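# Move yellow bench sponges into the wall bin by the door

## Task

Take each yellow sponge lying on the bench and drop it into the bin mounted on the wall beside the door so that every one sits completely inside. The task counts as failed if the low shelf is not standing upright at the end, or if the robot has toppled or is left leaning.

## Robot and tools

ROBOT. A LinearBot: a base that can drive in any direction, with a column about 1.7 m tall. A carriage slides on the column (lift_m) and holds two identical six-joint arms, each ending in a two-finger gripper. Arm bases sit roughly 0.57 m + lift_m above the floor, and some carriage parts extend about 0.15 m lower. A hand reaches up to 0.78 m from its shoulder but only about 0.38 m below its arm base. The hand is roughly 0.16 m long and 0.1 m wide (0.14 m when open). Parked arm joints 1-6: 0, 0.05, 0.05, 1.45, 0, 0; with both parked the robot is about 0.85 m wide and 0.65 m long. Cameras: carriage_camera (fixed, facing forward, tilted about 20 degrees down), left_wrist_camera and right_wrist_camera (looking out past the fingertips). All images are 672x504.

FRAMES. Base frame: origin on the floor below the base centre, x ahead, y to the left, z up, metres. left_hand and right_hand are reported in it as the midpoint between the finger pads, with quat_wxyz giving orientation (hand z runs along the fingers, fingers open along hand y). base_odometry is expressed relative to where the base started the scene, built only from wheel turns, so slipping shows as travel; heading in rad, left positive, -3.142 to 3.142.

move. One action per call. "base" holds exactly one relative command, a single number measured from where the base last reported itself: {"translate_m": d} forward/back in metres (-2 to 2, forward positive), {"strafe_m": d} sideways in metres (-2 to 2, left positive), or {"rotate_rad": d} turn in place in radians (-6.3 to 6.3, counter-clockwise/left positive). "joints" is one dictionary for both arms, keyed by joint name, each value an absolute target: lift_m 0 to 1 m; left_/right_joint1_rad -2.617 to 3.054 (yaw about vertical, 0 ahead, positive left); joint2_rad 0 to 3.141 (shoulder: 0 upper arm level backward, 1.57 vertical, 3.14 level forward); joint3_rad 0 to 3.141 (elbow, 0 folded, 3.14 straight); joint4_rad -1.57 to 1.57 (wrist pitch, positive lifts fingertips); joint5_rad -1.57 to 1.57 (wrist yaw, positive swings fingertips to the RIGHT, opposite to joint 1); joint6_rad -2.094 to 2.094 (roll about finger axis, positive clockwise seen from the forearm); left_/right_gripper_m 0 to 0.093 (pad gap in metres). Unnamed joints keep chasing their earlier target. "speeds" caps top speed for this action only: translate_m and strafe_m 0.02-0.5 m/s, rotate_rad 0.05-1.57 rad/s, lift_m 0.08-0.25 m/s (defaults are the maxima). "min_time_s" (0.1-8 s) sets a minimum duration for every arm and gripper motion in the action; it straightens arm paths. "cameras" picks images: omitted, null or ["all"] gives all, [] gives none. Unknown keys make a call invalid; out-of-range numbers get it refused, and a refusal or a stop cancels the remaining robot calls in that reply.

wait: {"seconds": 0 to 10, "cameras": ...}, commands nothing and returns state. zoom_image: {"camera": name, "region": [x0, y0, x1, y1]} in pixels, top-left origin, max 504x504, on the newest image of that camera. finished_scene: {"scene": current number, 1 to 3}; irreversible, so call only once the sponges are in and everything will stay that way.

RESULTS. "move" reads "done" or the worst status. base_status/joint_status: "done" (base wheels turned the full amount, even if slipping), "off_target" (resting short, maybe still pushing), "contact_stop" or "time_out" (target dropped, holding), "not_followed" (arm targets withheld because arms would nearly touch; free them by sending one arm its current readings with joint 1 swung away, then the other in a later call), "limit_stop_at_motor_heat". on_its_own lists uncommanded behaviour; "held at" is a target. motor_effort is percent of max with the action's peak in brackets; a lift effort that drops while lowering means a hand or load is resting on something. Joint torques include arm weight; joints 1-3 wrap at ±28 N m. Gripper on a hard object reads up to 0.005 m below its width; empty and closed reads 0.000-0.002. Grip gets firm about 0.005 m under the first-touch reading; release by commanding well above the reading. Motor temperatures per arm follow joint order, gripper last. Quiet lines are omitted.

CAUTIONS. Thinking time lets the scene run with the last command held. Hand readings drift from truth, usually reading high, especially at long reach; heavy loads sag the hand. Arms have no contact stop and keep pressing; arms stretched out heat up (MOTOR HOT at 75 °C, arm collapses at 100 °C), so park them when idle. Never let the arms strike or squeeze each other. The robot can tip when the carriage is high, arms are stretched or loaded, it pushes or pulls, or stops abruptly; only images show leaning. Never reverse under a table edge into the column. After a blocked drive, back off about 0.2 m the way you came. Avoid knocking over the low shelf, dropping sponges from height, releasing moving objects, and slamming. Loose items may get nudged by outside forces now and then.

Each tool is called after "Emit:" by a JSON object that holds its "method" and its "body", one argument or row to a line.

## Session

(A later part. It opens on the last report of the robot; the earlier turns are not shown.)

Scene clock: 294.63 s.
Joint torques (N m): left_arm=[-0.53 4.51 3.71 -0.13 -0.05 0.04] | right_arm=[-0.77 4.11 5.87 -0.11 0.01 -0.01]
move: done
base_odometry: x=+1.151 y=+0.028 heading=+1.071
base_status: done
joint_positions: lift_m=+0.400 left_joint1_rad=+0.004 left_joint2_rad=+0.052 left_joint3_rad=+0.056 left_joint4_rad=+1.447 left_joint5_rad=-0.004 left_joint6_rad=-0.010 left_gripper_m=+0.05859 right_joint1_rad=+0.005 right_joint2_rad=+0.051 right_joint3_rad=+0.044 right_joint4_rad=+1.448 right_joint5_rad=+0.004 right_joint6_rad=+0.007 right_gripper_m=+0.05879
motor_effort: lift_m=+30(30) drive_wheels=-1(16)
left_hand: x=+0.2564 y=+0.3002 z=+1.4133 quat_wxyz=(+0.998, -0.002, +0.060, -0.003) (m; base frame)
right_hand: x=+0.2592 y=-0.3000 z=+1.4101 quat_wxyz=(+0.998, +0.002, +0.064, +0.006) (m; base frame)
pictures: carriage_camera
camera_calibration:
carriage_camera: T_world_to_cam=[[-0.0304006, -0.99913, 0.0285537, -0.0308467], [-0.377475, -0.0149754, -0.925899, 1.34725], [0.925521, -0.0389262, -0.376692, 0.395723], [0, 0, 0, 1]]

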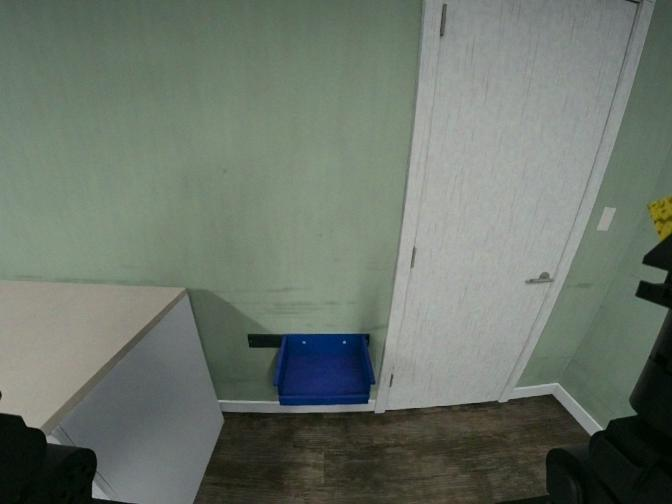

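Emit:
{"method": "move", "body": {
  "base": {"translate_m": 0.13},
  "joints": {"lift_m": 0.35, "right_joint1_rad": 0.38, "right_joint2_rad": 2.5, "right_joint3_rad": 2.1, "right_joint4_rad": -0.8},
  "speeds": {"translate_m": 0.2},
  "min_time_s": 2.5,
  "cameras": ["carriage_camera", "right_wrist_camera"]
}}

Scene clock: 316.30 s.
Joint torques (N m): left_arm=[-0.49 4.72 3.73 -0.17 -0.05 0.04] | right_arm=[0.18 -16.24 8.7 0.87 0.02 -0.01]
Motor temperatures (°C): left_arm=[26 55 37 30 27 26 30] | right_arm=[24 38 42 32 28 28 32]
move: done
base_odometry: x=+1.213 y=+0.142 heading=+1.071
base_status: done
joint_positions: lift_m=+0.350 left_joint1_rad=+0.004 left_joint2_rad=+0.051 left_joint3_rad=+0.056 left_joint4_rad=+1.448 left_joint5_rad=-0.004 left_joint6_rad=-0.010 left_gripper_m=+0.05859 right_joint1_rad=+0.374 right_joint2_rad=+2.495 right_joint3_rad=+2.074 right_joint4_rad=-0.789 right_joint5_rad=+0.004 right_joint6_rad=+0.007 right_gripper_m=+0.05879
joint_status: all done
motor_effort: lift_m=+30(32) drive_wheels=-1(16)
left_hand: x=+0.2558 y=+0.3002 z=+1.3632 quat_wxyz=(+0.998, -0.002, +0.059, -0.003) (m; base frame)
right_hand: x=+0.7527 y=-0.0932 z=+0.9283 quat_wxyz=(+0.177, -0.179, +0.967, +0.032) (m; base frame)
pictures: carriage_camera, right_wrist_camera
camera_calibration:
carriage_camera: T_world_to_cam=[[-0.0304006, -0.99913, 0.0285537, -0.0294189], [-0.377475, -0.0149754, -0.925899, 1.30095], [0.925521, -0.0389262, -0.376692, 0.376887], [0, 0, 0, 1]]
right_wrist_camera: T_world_to_cam=[[0.410601, -0.910778, 0.0434823, -0.448048], [-0.884797, -0.386458, 0.260355, 0.393742], [-0.220322, -0.145375, -0.964533, 1.17464], [0, 0, 0, 1]]

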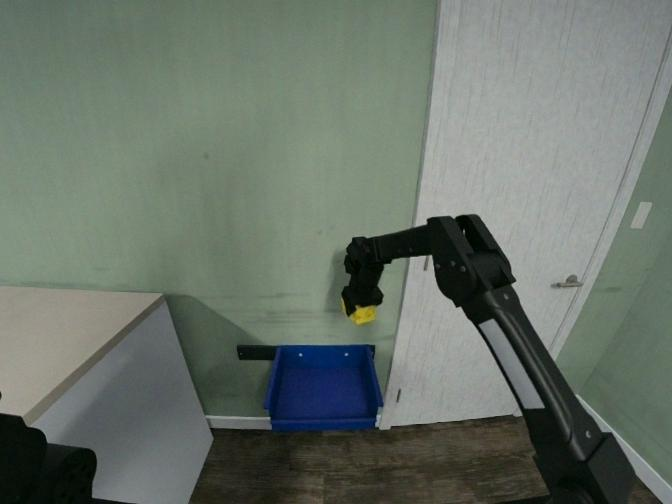

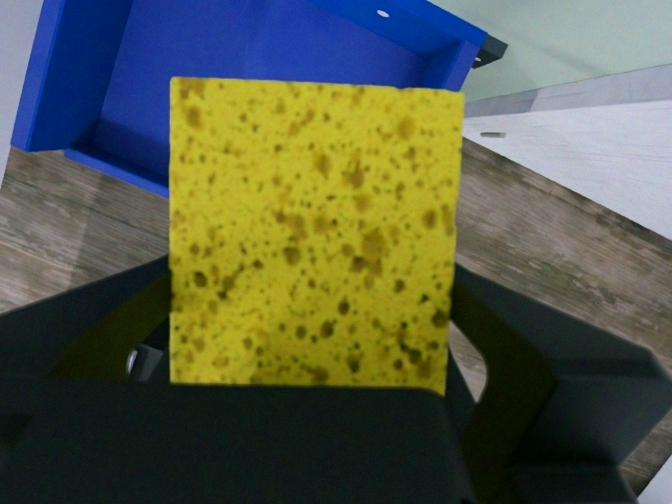

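Emit:
{"method": "move", "body": {
  "base": {"translate_m": 0.025},
  "joints": {"lift_m": 0.12},
  "cameras": ["carriage_camera", "right_wrist_camera"]
}}

Emit:
{"method": "zoom_image", "body": {
  "camera": "carriage_camera",
  "region": [220, 230, 420, 430]
}}

Scene clock: 331.70 s.
Joint torques (N m): left_arm=[-0.49 4.71 3.73 -0.18 -0.04 0.04] | right_arm=[0.08 -17.46 7.75 0.96 0.02 -0.01]
Motor temperatures (°C): left_arm=[26 51 36 30 27 26 30] | right_arm=[24 47 43 33 28 28 32]
move: done
base_odometry: x=+1.225 y=+0.164 heading=+1.071
base_status: done
joint_positions: lift_m=+0.120 left_joint1_rad=+0.004 left_joint2_rad=+0.050 left_joint3_rad=+0.056 left_joint4_rad=+1.448 left_joint5_rad=-0.004 left_joint6_rad=-0.010 left_gripper_m=+0.05859 right_joint1_rad=+0.376 right_joint2_rad=+2.506 right_joint3_rad=+2.085 right_joint4_rad=-0.801 right_joint5_rad=+0.004 right_joint6_rad=+0.007 right_gripper_m=+0.05879
joint_status: all done
motor_effort: lift_m=+30(31) drive_wheels=+5(17)
left_hand: x=+0.2556 y=+0.3002 z=+1.1333 quat_wxyz=(+0.998, -0.002, +0.058, -0.003) (m; base frame)
right_hand: x=+0.7513 y=-0.0928 z=+0.6945 quat_wxyz=(+0.171, -0.180, +0.968, +0.031) (m; base frame)
pictures: carriage_camera, right_wrist_camera
camera_calibration:
carriage_camera: T_world_to_cam=[[-0.0304006, -0.99913, 0.0285537, -0.0228519], [-0.377475, -0.0149754, -0.925899, 1.088], [0.925521, -0.0389262, -0.376692, 0.290252], [0, 0, 0, 1]]
right_wrist_camera: T_world_to_cam=[[0.412496, -0.909951, 0.0428611, -0.437883], [-0.881086, -0.386576, 0.27248, 0.442389], [-0.231374, -0.150161, -0.961206, 0.954398], [0, 0, 0, 1]]

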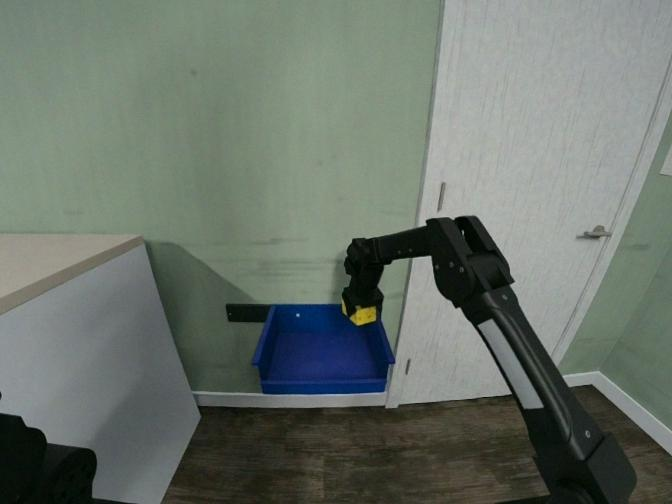

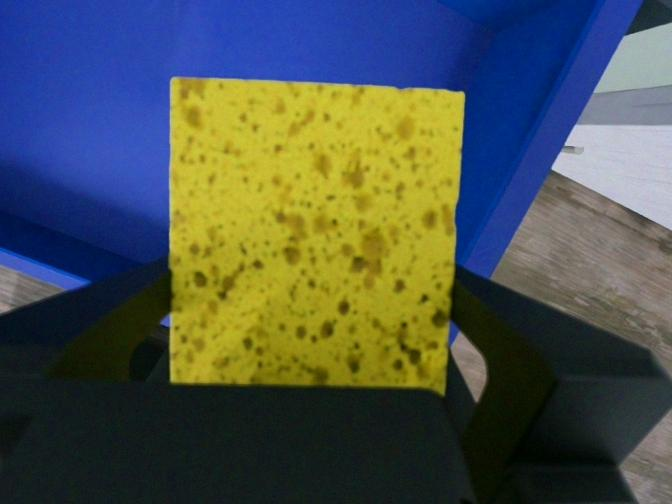

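Scaled by 2.520 from the camera's 672x504 image, which has a finer 960x720 frame.

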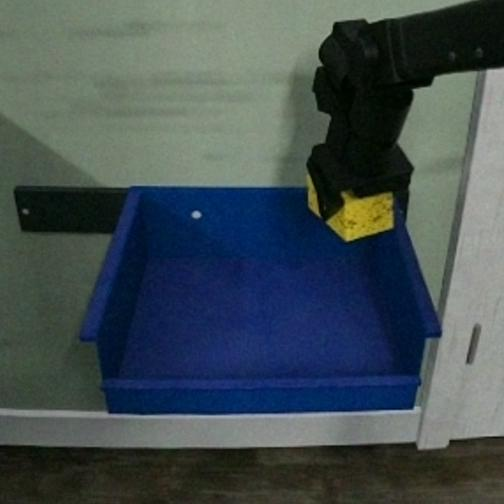

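Emit:
{"method": "move", "body": {
  "joints": {"right_joint1_rad": 0.43},
  "min_time_s": 0.6,
  "cameras": []
}}

Emit:
{"method": "move", "body": {
  "joints": {"right_joint2_rad": 2.7, "right_joint3_rad": 2.29, "lift_m": 0.0},
  "min_time_s": 1.4,
  "speeds": {"lift_m": 0.1},
  "cameras": ["carriage_camera", "right_wrist_camera"]
}}

Emit:
{"method": "zoom_image", "body": {
  "camera": "carriage_camera",
  "region": [220, 200, 420, 400]
}}

Scene clock: 346.67 s.
Motor temperatures (°C): left_arm=[26 49 36 29 27 26 30] | right_arm=[24 57 43 33 28 28 32]
move: done
joint_status: all done
motor_effort: lift_m=+30(30) drive_wheels=+5(6)
pictures: none

Scene clock: 348.43 s.
Joint torques (N m): left_arm=[-0.5 4.72 3.73 -0.18 -0.05 0.04] | right_arm=[-0.32 -17.65 8.59 0.94 0.02 0]
move: done
base_odometry: x=+1.225 y=+0.164 heading=+1.071
joint_positions: lift_m=+0.000 left_joint1_rad=+0.004 left_joint2_rad=+0.050 left_joint3_rad=+0.055 left_joint4_rad=+1.449 left_joint5_rad=-0.004 left_joint6_rad=-0.010 left_gripper_m=+0.05859 right_joint1_rad=+0.430 right_joint2_rad=+2.698 right_joint3_rad=+2.265 right_joint4_rad=-0.801 right_joint5_rad=+0.004 right_joint6_rad=+0.007 right_gripper_m=+0.05879
joint_status: all done
motor_effort: lift_m=+30(31) drive_wheels=+6(6)
left_hand: x=+0.2556 y=+0.3002 z=+1.0131 quat_wxyz=(+0.998, -0.002, +0.058, -0.003) (m; base frame)
right_hand: x=+0.7601 y=-0.0552 z=+0.5272 quat_wxyz=(+0.164, -0.207, +0.964, +0.035) (m; base frame)
pictures: carriage_camera, right_wrist_camera
camera_calibration:
carriage_camera: T_world_to_cam=[[-0.0304006, -0.99913, 0.0285537, -0.0194242], [-0.377475, -0.0149754, -0.925899, 0.976854], [0.925521, -0.0389262, -0.376692, 0.245033], [0, 0, 0, 1]]
right_wrist_camera: T_world_to_cam=[[0.461601, -0.886079, 0.0422905, -0.435777], [-0.855972, -0.432388, 0.283466, 0.482806], [-0.232887, -0.167047, -0.958049, 0.799886], [0, 0, 0, 1]]

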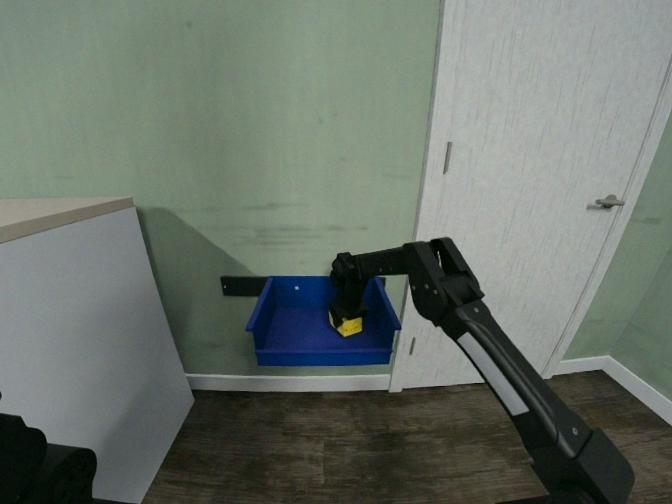

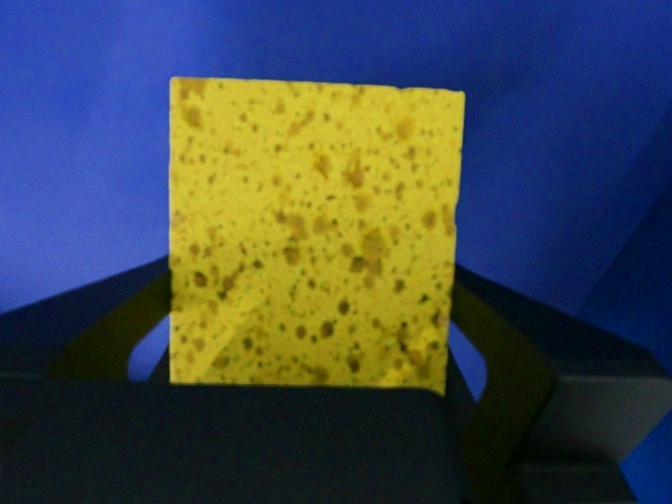

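Scaled by 2.520 from the camera's 672x504 image, which has a finer 960x720 frame.

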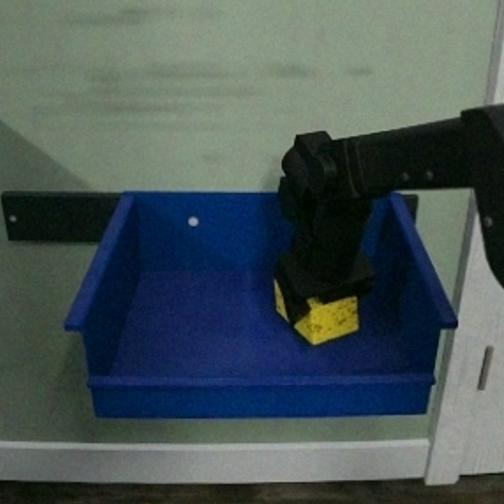

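Release and park the right arm, then swing the left.

Emit:
{"method": "move", "body": {
  "joints": {"right_gripper_m": 0.085},
  "min_time_s": 1.3,
  "cameras": ["right_wrist_camera"]
}}

Emit:
{"method": "move", "body": {
  "joints": {"lift_m": 0.35},
  "cameras": ["carriage_camera", "right_wrist_camera"]
}}

Emit:
{"method": "move", "body": {
  "joints": {"right_joint1_rad": 0, "right_joint2_rad": 0.05, "right_joint3_rad": 0.05, "right_joint4_rad": 1.45},
  "min_time_s": 2.5,
  "cameras": ["carriage_camera"]
}}

Scene clock: 356.87 s.
move: done
joint_status: all done
motor_effort: lift_m=+30(30) drive_wheels=+5(6)
pictures: right_wrist_camera
camera_calibration:
right_wrist_camera: T_world_to_cam=[[0.461601, -0.886079, 0.0422905, -0.435777], [-0.855972, -0.432388, 0.283466, 0.482806], [-0.232887, -0.167047, -0.958049, 0.799886], [0, 0, 0, 1]]

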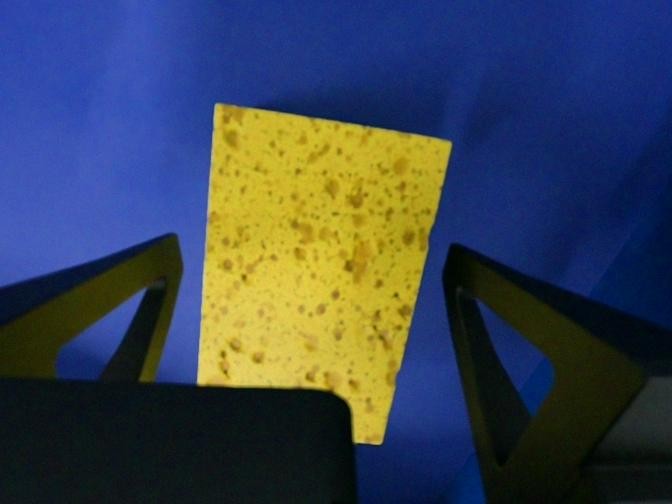

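Scene clock: 358.80 s.
move: done
joint_status: all done
motor_effort: lift_m=+33(40) drive_wheels=+5(6)
pictures: carriage_camera, right_wrist_camera
camera_calibration:
carriage_camera: T_world_to_cam=[[-0.0304006, -0.99913, 0.0285537, -0.0294124], [-0.377475, -0.0149754, -0.925899, 1.30074], [0.925521, -0.0389262, -0.376692, 0.376801], [0, 0, 0, 1]]
right_wrist_camera: T_world_to_cam=[[0.461557, -0.886099, 0.0423478, -0.450592], [-0.856266, -0.432523, 0.282369, 0.386478], [-0.23189, -0.16659, -0.958371, 1.13355], [0, 0, 0, 1]]

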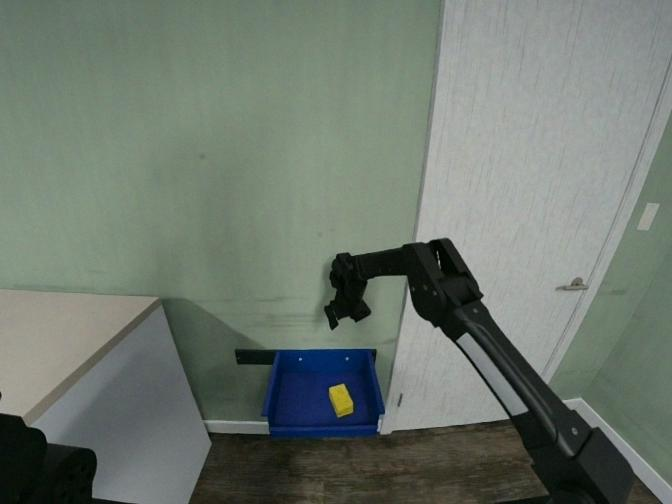

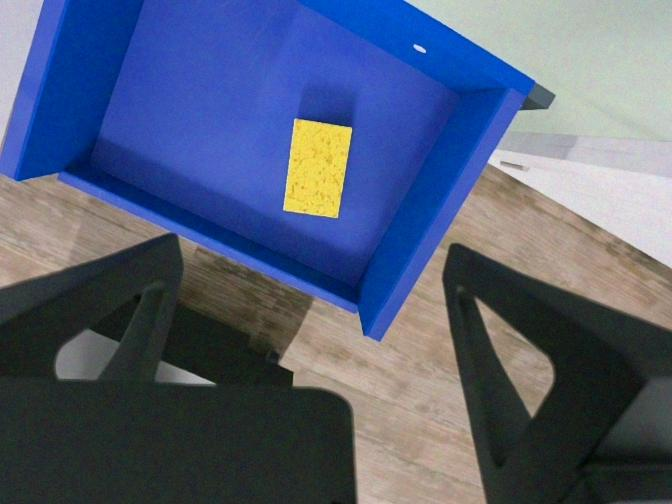

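Scene clock: 361.73 s.
Joint torques (N m): left_arm=[-0.43 4.71 3.73 -0.18 -0.06 0.04] | right_arm=[-1.05 3.56 5.09 0.01 0.01 0]
move: done
base_odometry: x=+1.225 y=+0.164 heading=+1.071
joint_positions: lift_m=+0.350 left_joint1_rad=+0.004 left_joint2_rad=+0.050 left_joint3_rad=+0.055 left_joint4_rad=+1.449 left_joint5_rad=-0.004 left_joint6_rad=-0.010 left_gripper_m=+0.05859 right_joint1_rad=+0.007 right_joint2_rad=+0.055 right_joint3_rad=+0.054 right_joint4_rad=+1.437 right_joint5_rad=+0.004 right_joint6_rad=+0.007 right_gripper_m=+0.08492
joint_status: all done
motor_effort: lift_m=+33(33) drive_wheels=-1(6)
left_hand: x=+0.2556 y=+0.3002 z=+1.3629 quat_wxyz=(+0.998, -0.002, +0.058, -0.003) (m; base frame)
right_hand: x=+0.2608 y=-0.2999 z=+1.3620 quat_wxyz=(+0.998, +0.002, +0.068, +0.007) (m; base frame)
pictures: carriage_camera
camera_calibration:
carriage_camera: T_world_to_cam=[[-0.0304006, -0.99913, 0.0285537, -0.0294124], [-0.377475, -0.0149754, -0.925899, 1.30074], [0.925521, -0.0389262, -0.376692, 0.376801], [0, 0, 0, 1]]

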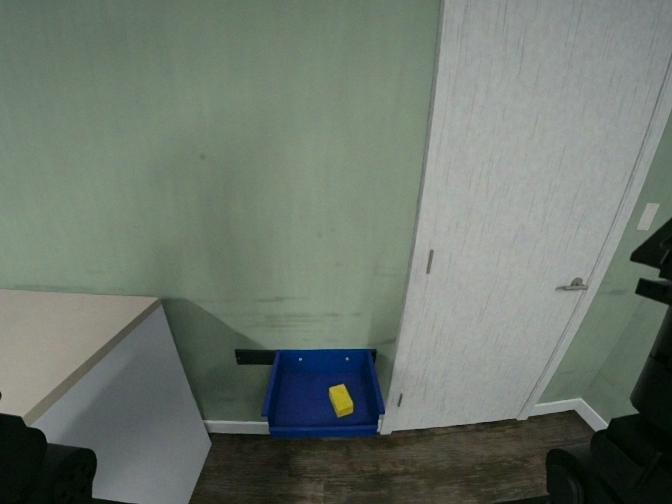

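Emit:
{"method": "move", "body": {
  "joints": {"left_joint1_rad": -0.37, "left_joint2_rad": 2.5, "left_joint3_rad": 2.1, "left_joint4_rad": -0.8},
  "min_time_s": 2.5,
  "cameras": ["carriage_camera", "left_wrist_camera"]
}}

Emit:
{"method": "move", "body": {
  "joints": {"lift_m": 0.12},
  "speeds": {"lift_m": 0.15},
  "cameras": ["carriage_camera", "left_wrist_camera"]
}}

Emit:
{"method": "zoom_image", "body": {
  "camera": "carriage_camera",
  "region": [220, 220, 420, 420]
}}

Scene clock: 374.10 s.
move: done
joint_status: all done
motor_effort: lift_m=+33(33) drive_wheels=+6(6)
pictures: carriage_camera, left_wrist_camera
camera_calibration:
carriage_camera: T_world_to_cam=[[-0.0304006, -0.99913, 0.0285537, -0.0294125], [-0.377475, -0.0149754, -0.925899, 1.30074], [0.925521, -0.0389262, -0.376692, 0.376802], [0, 0, 0, 1]]
left_wrist_camera: T_world_to_cam=[[-0.359629, -0.932623, -0.0296948, 0.39768], [-0.906936, 0.341886, 0.246132, 0.433035], [-0.219396, 0.115447, -0.968781, 1.17448], [0, 0, 0, 1]]

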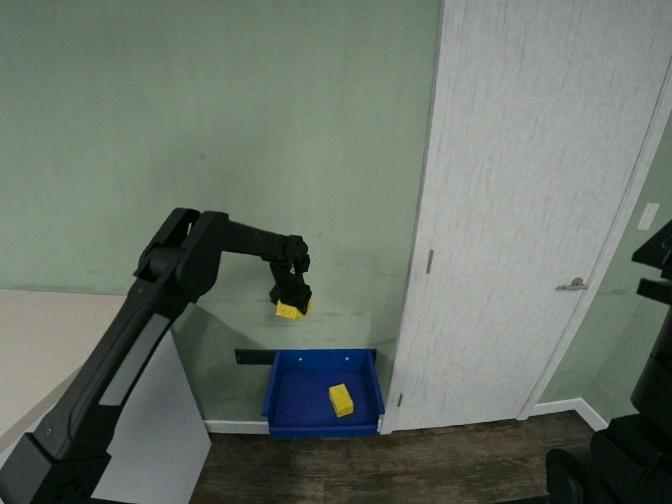

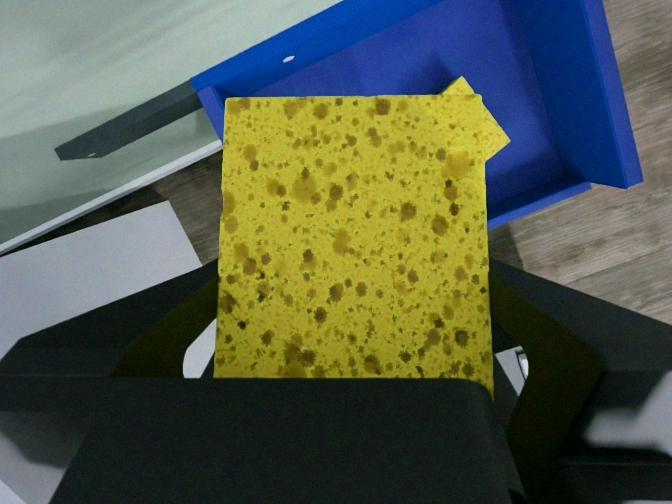

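Scene clock: 376.07 s.
Joint torques (N m): left_arm=[-0.64 -17.2 6.79 1.07 -0.05 0.04] | right_arm=[-1.03 3.88 5.57 -0.02 0 -0.01]
Motor temperatures (°C): left_arm=[26 49 36 30 27 26 30] | right_arm=[24 52 43 33 28 28 31]
move: done
base_odometry: x=+1.225 y=+0.164 heading=+1.071
joint_positions: lift_m=+0.120 left_joint1_rad=-0.364 left_joint2_rad=+2.503 left_joint3_rad=+2.079 left_joint4_rad=-0.800 left_joint5_rad=-0.003 left_joint6_rad=-0.010 left_gripper_m=+0.05859 right_joint1_rad=+0.007 right_joint2_rad=+0.053 right_joint3_rad=+0.048 right_joint4_rad=+1.441 right_joint5_rad=+0.004 right_joint6_rad=+0.007 right_gripper_m=+0.08492
joint_status: all done
motor_effort: lift_m=+30(31) drive_wheels=-1(6)
left_hand: x=+0.7529 y=+0.0994 z=+0.6944 quat_wxyz=(+0.170, +0.173, +0.970, -0.031) (m; base frame)
right_hand: x=+0.2606 y=-0.2999 z=+1.1308 quat_wxyz=(+0.998, +0.002, +0.067, +0.007) (m; base frame)
pictures: carriage_camera, left_wrist_camera
camera_calibration:
carriage_camera: T_world_to_cam=[[-0.0304006, -0.99913, 0.0285537, -0.0228512], [-0.377475, -0.0149754, -0.925899, 1.08798], [0.925521, -0.0389262, -0.376692, 0.290244], [0, 0, 0, 1]]
left_wrist_camera: T_world_to_cam=[[-0.359851, -0.932538, -0.0296609, 0.390917], [-0.905064, 0.341174, 0.253889, 0.48319], [-0.226641, 0.118207, -0.966779, 0.953154], [0, 0, 0, 1]]

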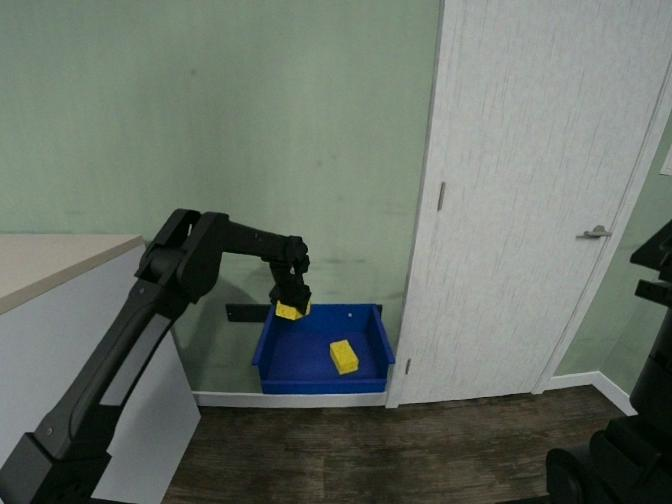

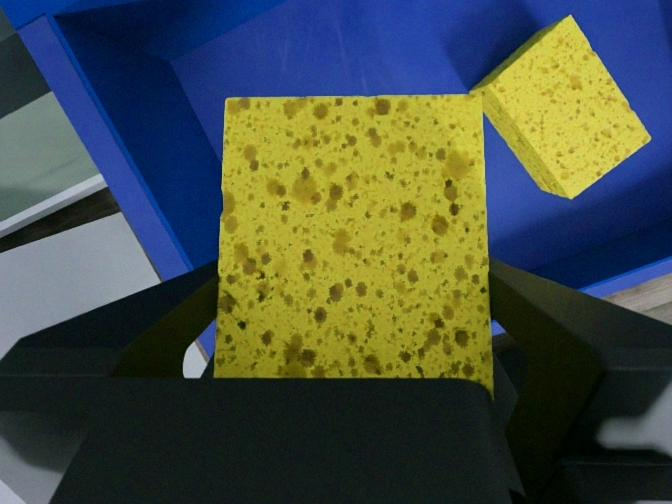

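Scaled by 2.520 from the camera's 672x504 image, which has a finer 960x720 frame.

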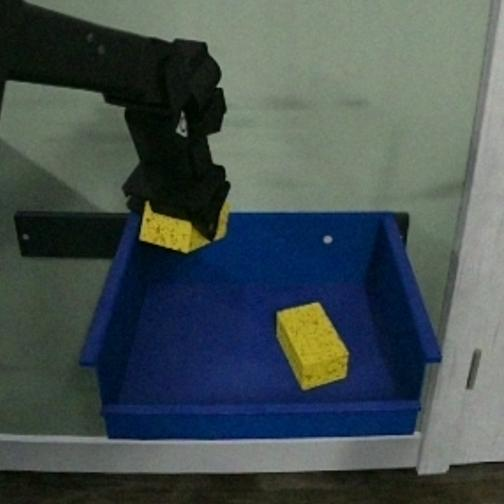

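Emit:
{"method": "move", "body": {
  "joints": {"left_joint2_rad": 2.7, "left_joint3_rad": 2.29, "lift_m": 0.0},
  "min_time_s": 1.4,
  "speeds": {"lift_m": 0.1},
  "cameras": ["carriage_camera", "left_wrist_camera"]
}}

Emit:
{"method": "zoom_image", "body": {
  "camera": "carriage_camera",
  "region": [220, 200, 420, 400]
}}

Scene clock: 387.17 s.
Joint torques (N m): left_arm=[-0.62 -17.66 7.36 1.07 -0.05 0.04] | right_arm=[-1.01 3.96 5.7 -0.04 0.01 0]
Motor temperatures (°C): left_arm=[26 57 37 30 27 26 30] | right_arm=[24 48 43 32 28 28 31]
move: done
base_odometry: x=+1.225 y=+0.164 heading=+1.071
joint_positions: lift_m=+0.000 left_joint1_rad=-0.364 left_joint2_rad=+2.698 left_joint3_rad=+2.260 left_joint4_rad=-0.801 left_joint5_rad=-0.003 left_joint6_rad=-0.010 left_gripper_m=+0.05859 right_joint1_rad=+0.007 right_joint2_rad=+0.052 right_joint3_rad=+0.047 right_joint4_rad=+1.442 right_joint5_rad=+0.004 right_joint6_rad=+0.007 right_gripper_m=+0.08492
joint_status: all done
motor_effort: lift_m=+30(32) drive_wheels=+5(6)
left_hand: x=+0.7736 y=+0.0914 z=+0.5258 quat_wxyz=(+0.163, +0.173, +0.971, -0.029) (m; base frame)
right_hand: x=+0.2605 y=-0.2999 z=+1.0105 quat_wxyz=(+0.998, +0.002, +0.067, +0.007) (m; base frame)
pictures: carriage_camera, left_wrist_camera
camera_calibration:
carriage_camera: T_world_to_cam=[[-0.0304006, -0.99913, 0.0285537, -0.0194242], [-0.377475, -0.0149754, -0.925899, 0.976854], [0.925521, -0.0389262, -0.376692, 0.245033], [0, 0, 0, 1]]
left_wrist_camera: T_world_to_cam=[[-0.360273, -0.932377, -0.0295912, 0.386287], [-0.901339, 0.339755, 0.268617, 0.536998], [-0.240399, 0.123447, -0.962792, 0.803839], [0, 0, 0, 1]]

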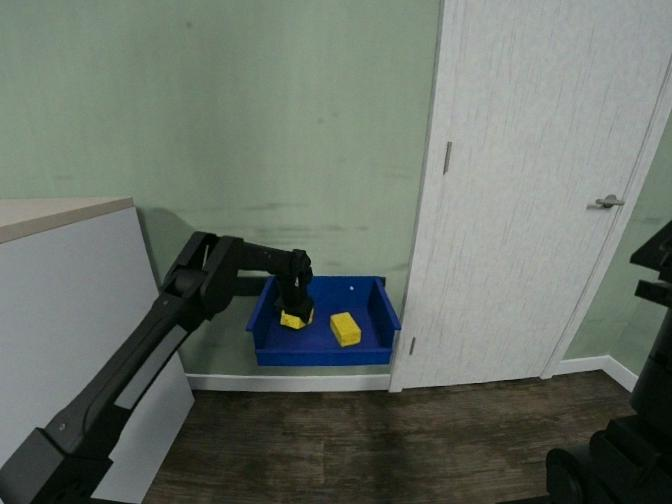

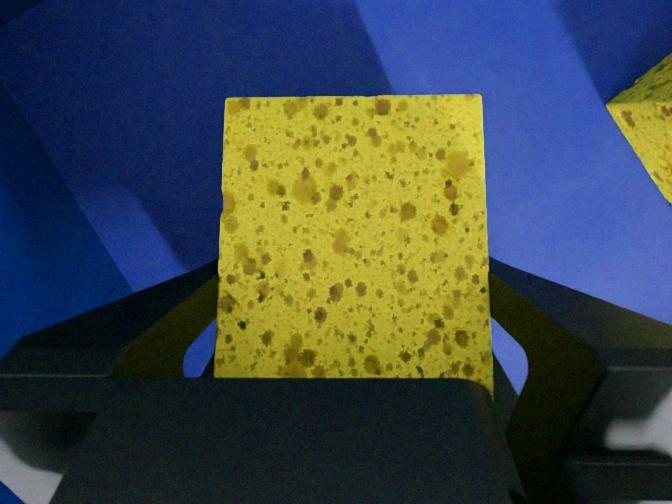

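Scaled by 2.520 from the camera's 672x504 image, which has a finer 960x720 frame.

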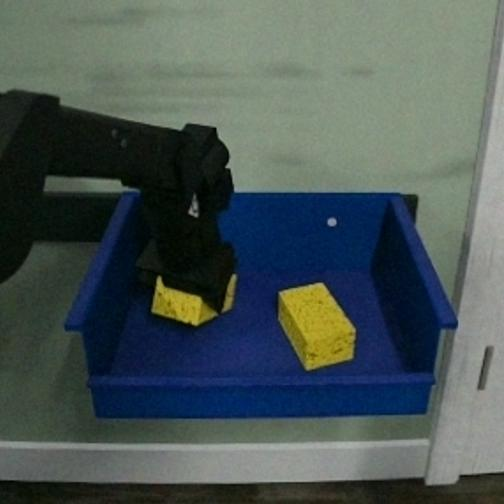

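Emit:
{"method": "move", "body": {
  "joints": {"left_gripper_m": 0.083},
  "min_time_s": 1.3,
  "cameras": []
}}

Emit:
{"method": "move", "body": {
  "joints": {"lift_m": 0.3},
  "cameras": ["carriage_camera", "left_wrist_camera"]
}}

Emit:
{"method": "zoom_image", "body": {
  "camera": "carriage_camera",
  "region": [220, 270, 420, 450]
}}

Scene clock: 393.53 s.
move: done
joint_status: all done
motor_effort: lift_m=+30(30) drive_wheels=+5(6)
pictures: none

Scene clock: 395.27 s.
Joint torques (N m): left_arm=[-0.66 -18.55 6.64 1.05 -0.03 0.04] | right_arm=[-1.06 4.04 5.7 -0.04 0.01 -0.01]
move: done
base_odometry: x=+1.225 y=+0.164 heading=+1.071
joint_positions: lift_m=+0.300 left_joint1_rad=-0.364 left_joint2_rad=+2.706 left_joint3_rad=+2.270 left_joint4_rad=-0.800 left_joint5_rad=-0.003 left_joint6_rad=-0.010 left_gripper_m=+0.08293 right_joint1_rad=+0.007 right_joint2_rad=+0.051 right_joint3_rad=+0.046 right_joint4_rad=+1.442 right_joint5_rad=+0.004 right_joint6_rad=+0.007 right_gripper_m=+0.08492
joint_status: all done
motor_effort: lift_m=+33(43) drive_wheels=+5(6)
left_hand: x=+0.7751 y=+0.0909 z=+0.8243 quat_wxyz=(+0.164, +0.173, +0.971, -0.029) (m; base frame)
right_hand: x=+0.2603 y=-0.2999 z=+1.3102 quat_wxyz=(+0.998, +0.002, +0.067, +0.007) (m; base frame)
pictures: carriage_camera, left_wrist_camera
camera_calibration:
carriage_camera: T_world_to_cam=[[-0.0304006, -0.99913, 0.0285537, -0.0279848], [-0.377475, -0.0149754, -0.925899, 1.25444], [0.925521, -0.0389262, -0.376692, 0.357967], [0, 0, 0, 1]]
left_wrist_camera: T_world_to_cam=[[-0.360199, -0.932406, -0.0296039, 0.395086], [-0.902006, 0.340009, 0.266044, 0.460965], [-0.237996, 0.122532, -0.963506, 1.09055], [0, 0, 0, 1]]

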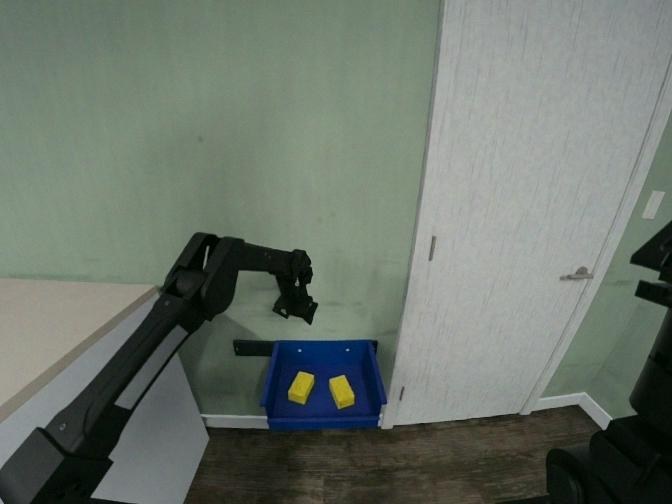

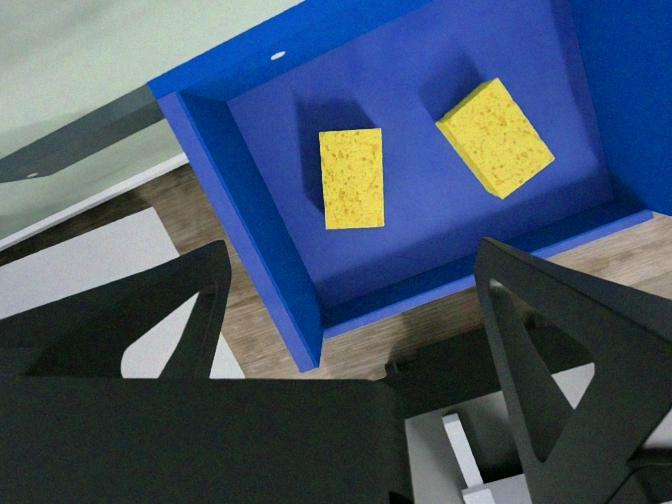

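Scaled by 2.520 from the camera's 672x504 image, which has a finer 960x720 frame.

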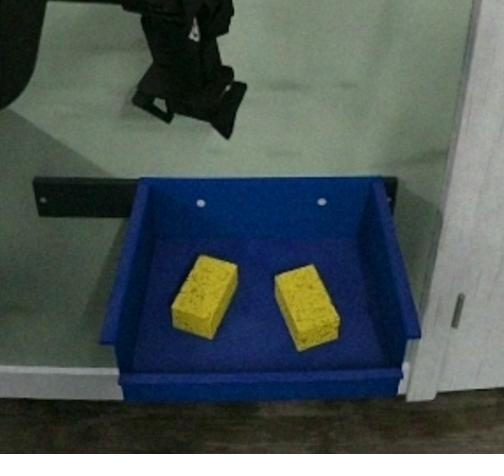

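Both sponges are fully inside the bin.

Emit:
{"method": "finished_scene", "body": {
  "scene": 3
}}

The scene is finished: the task was done.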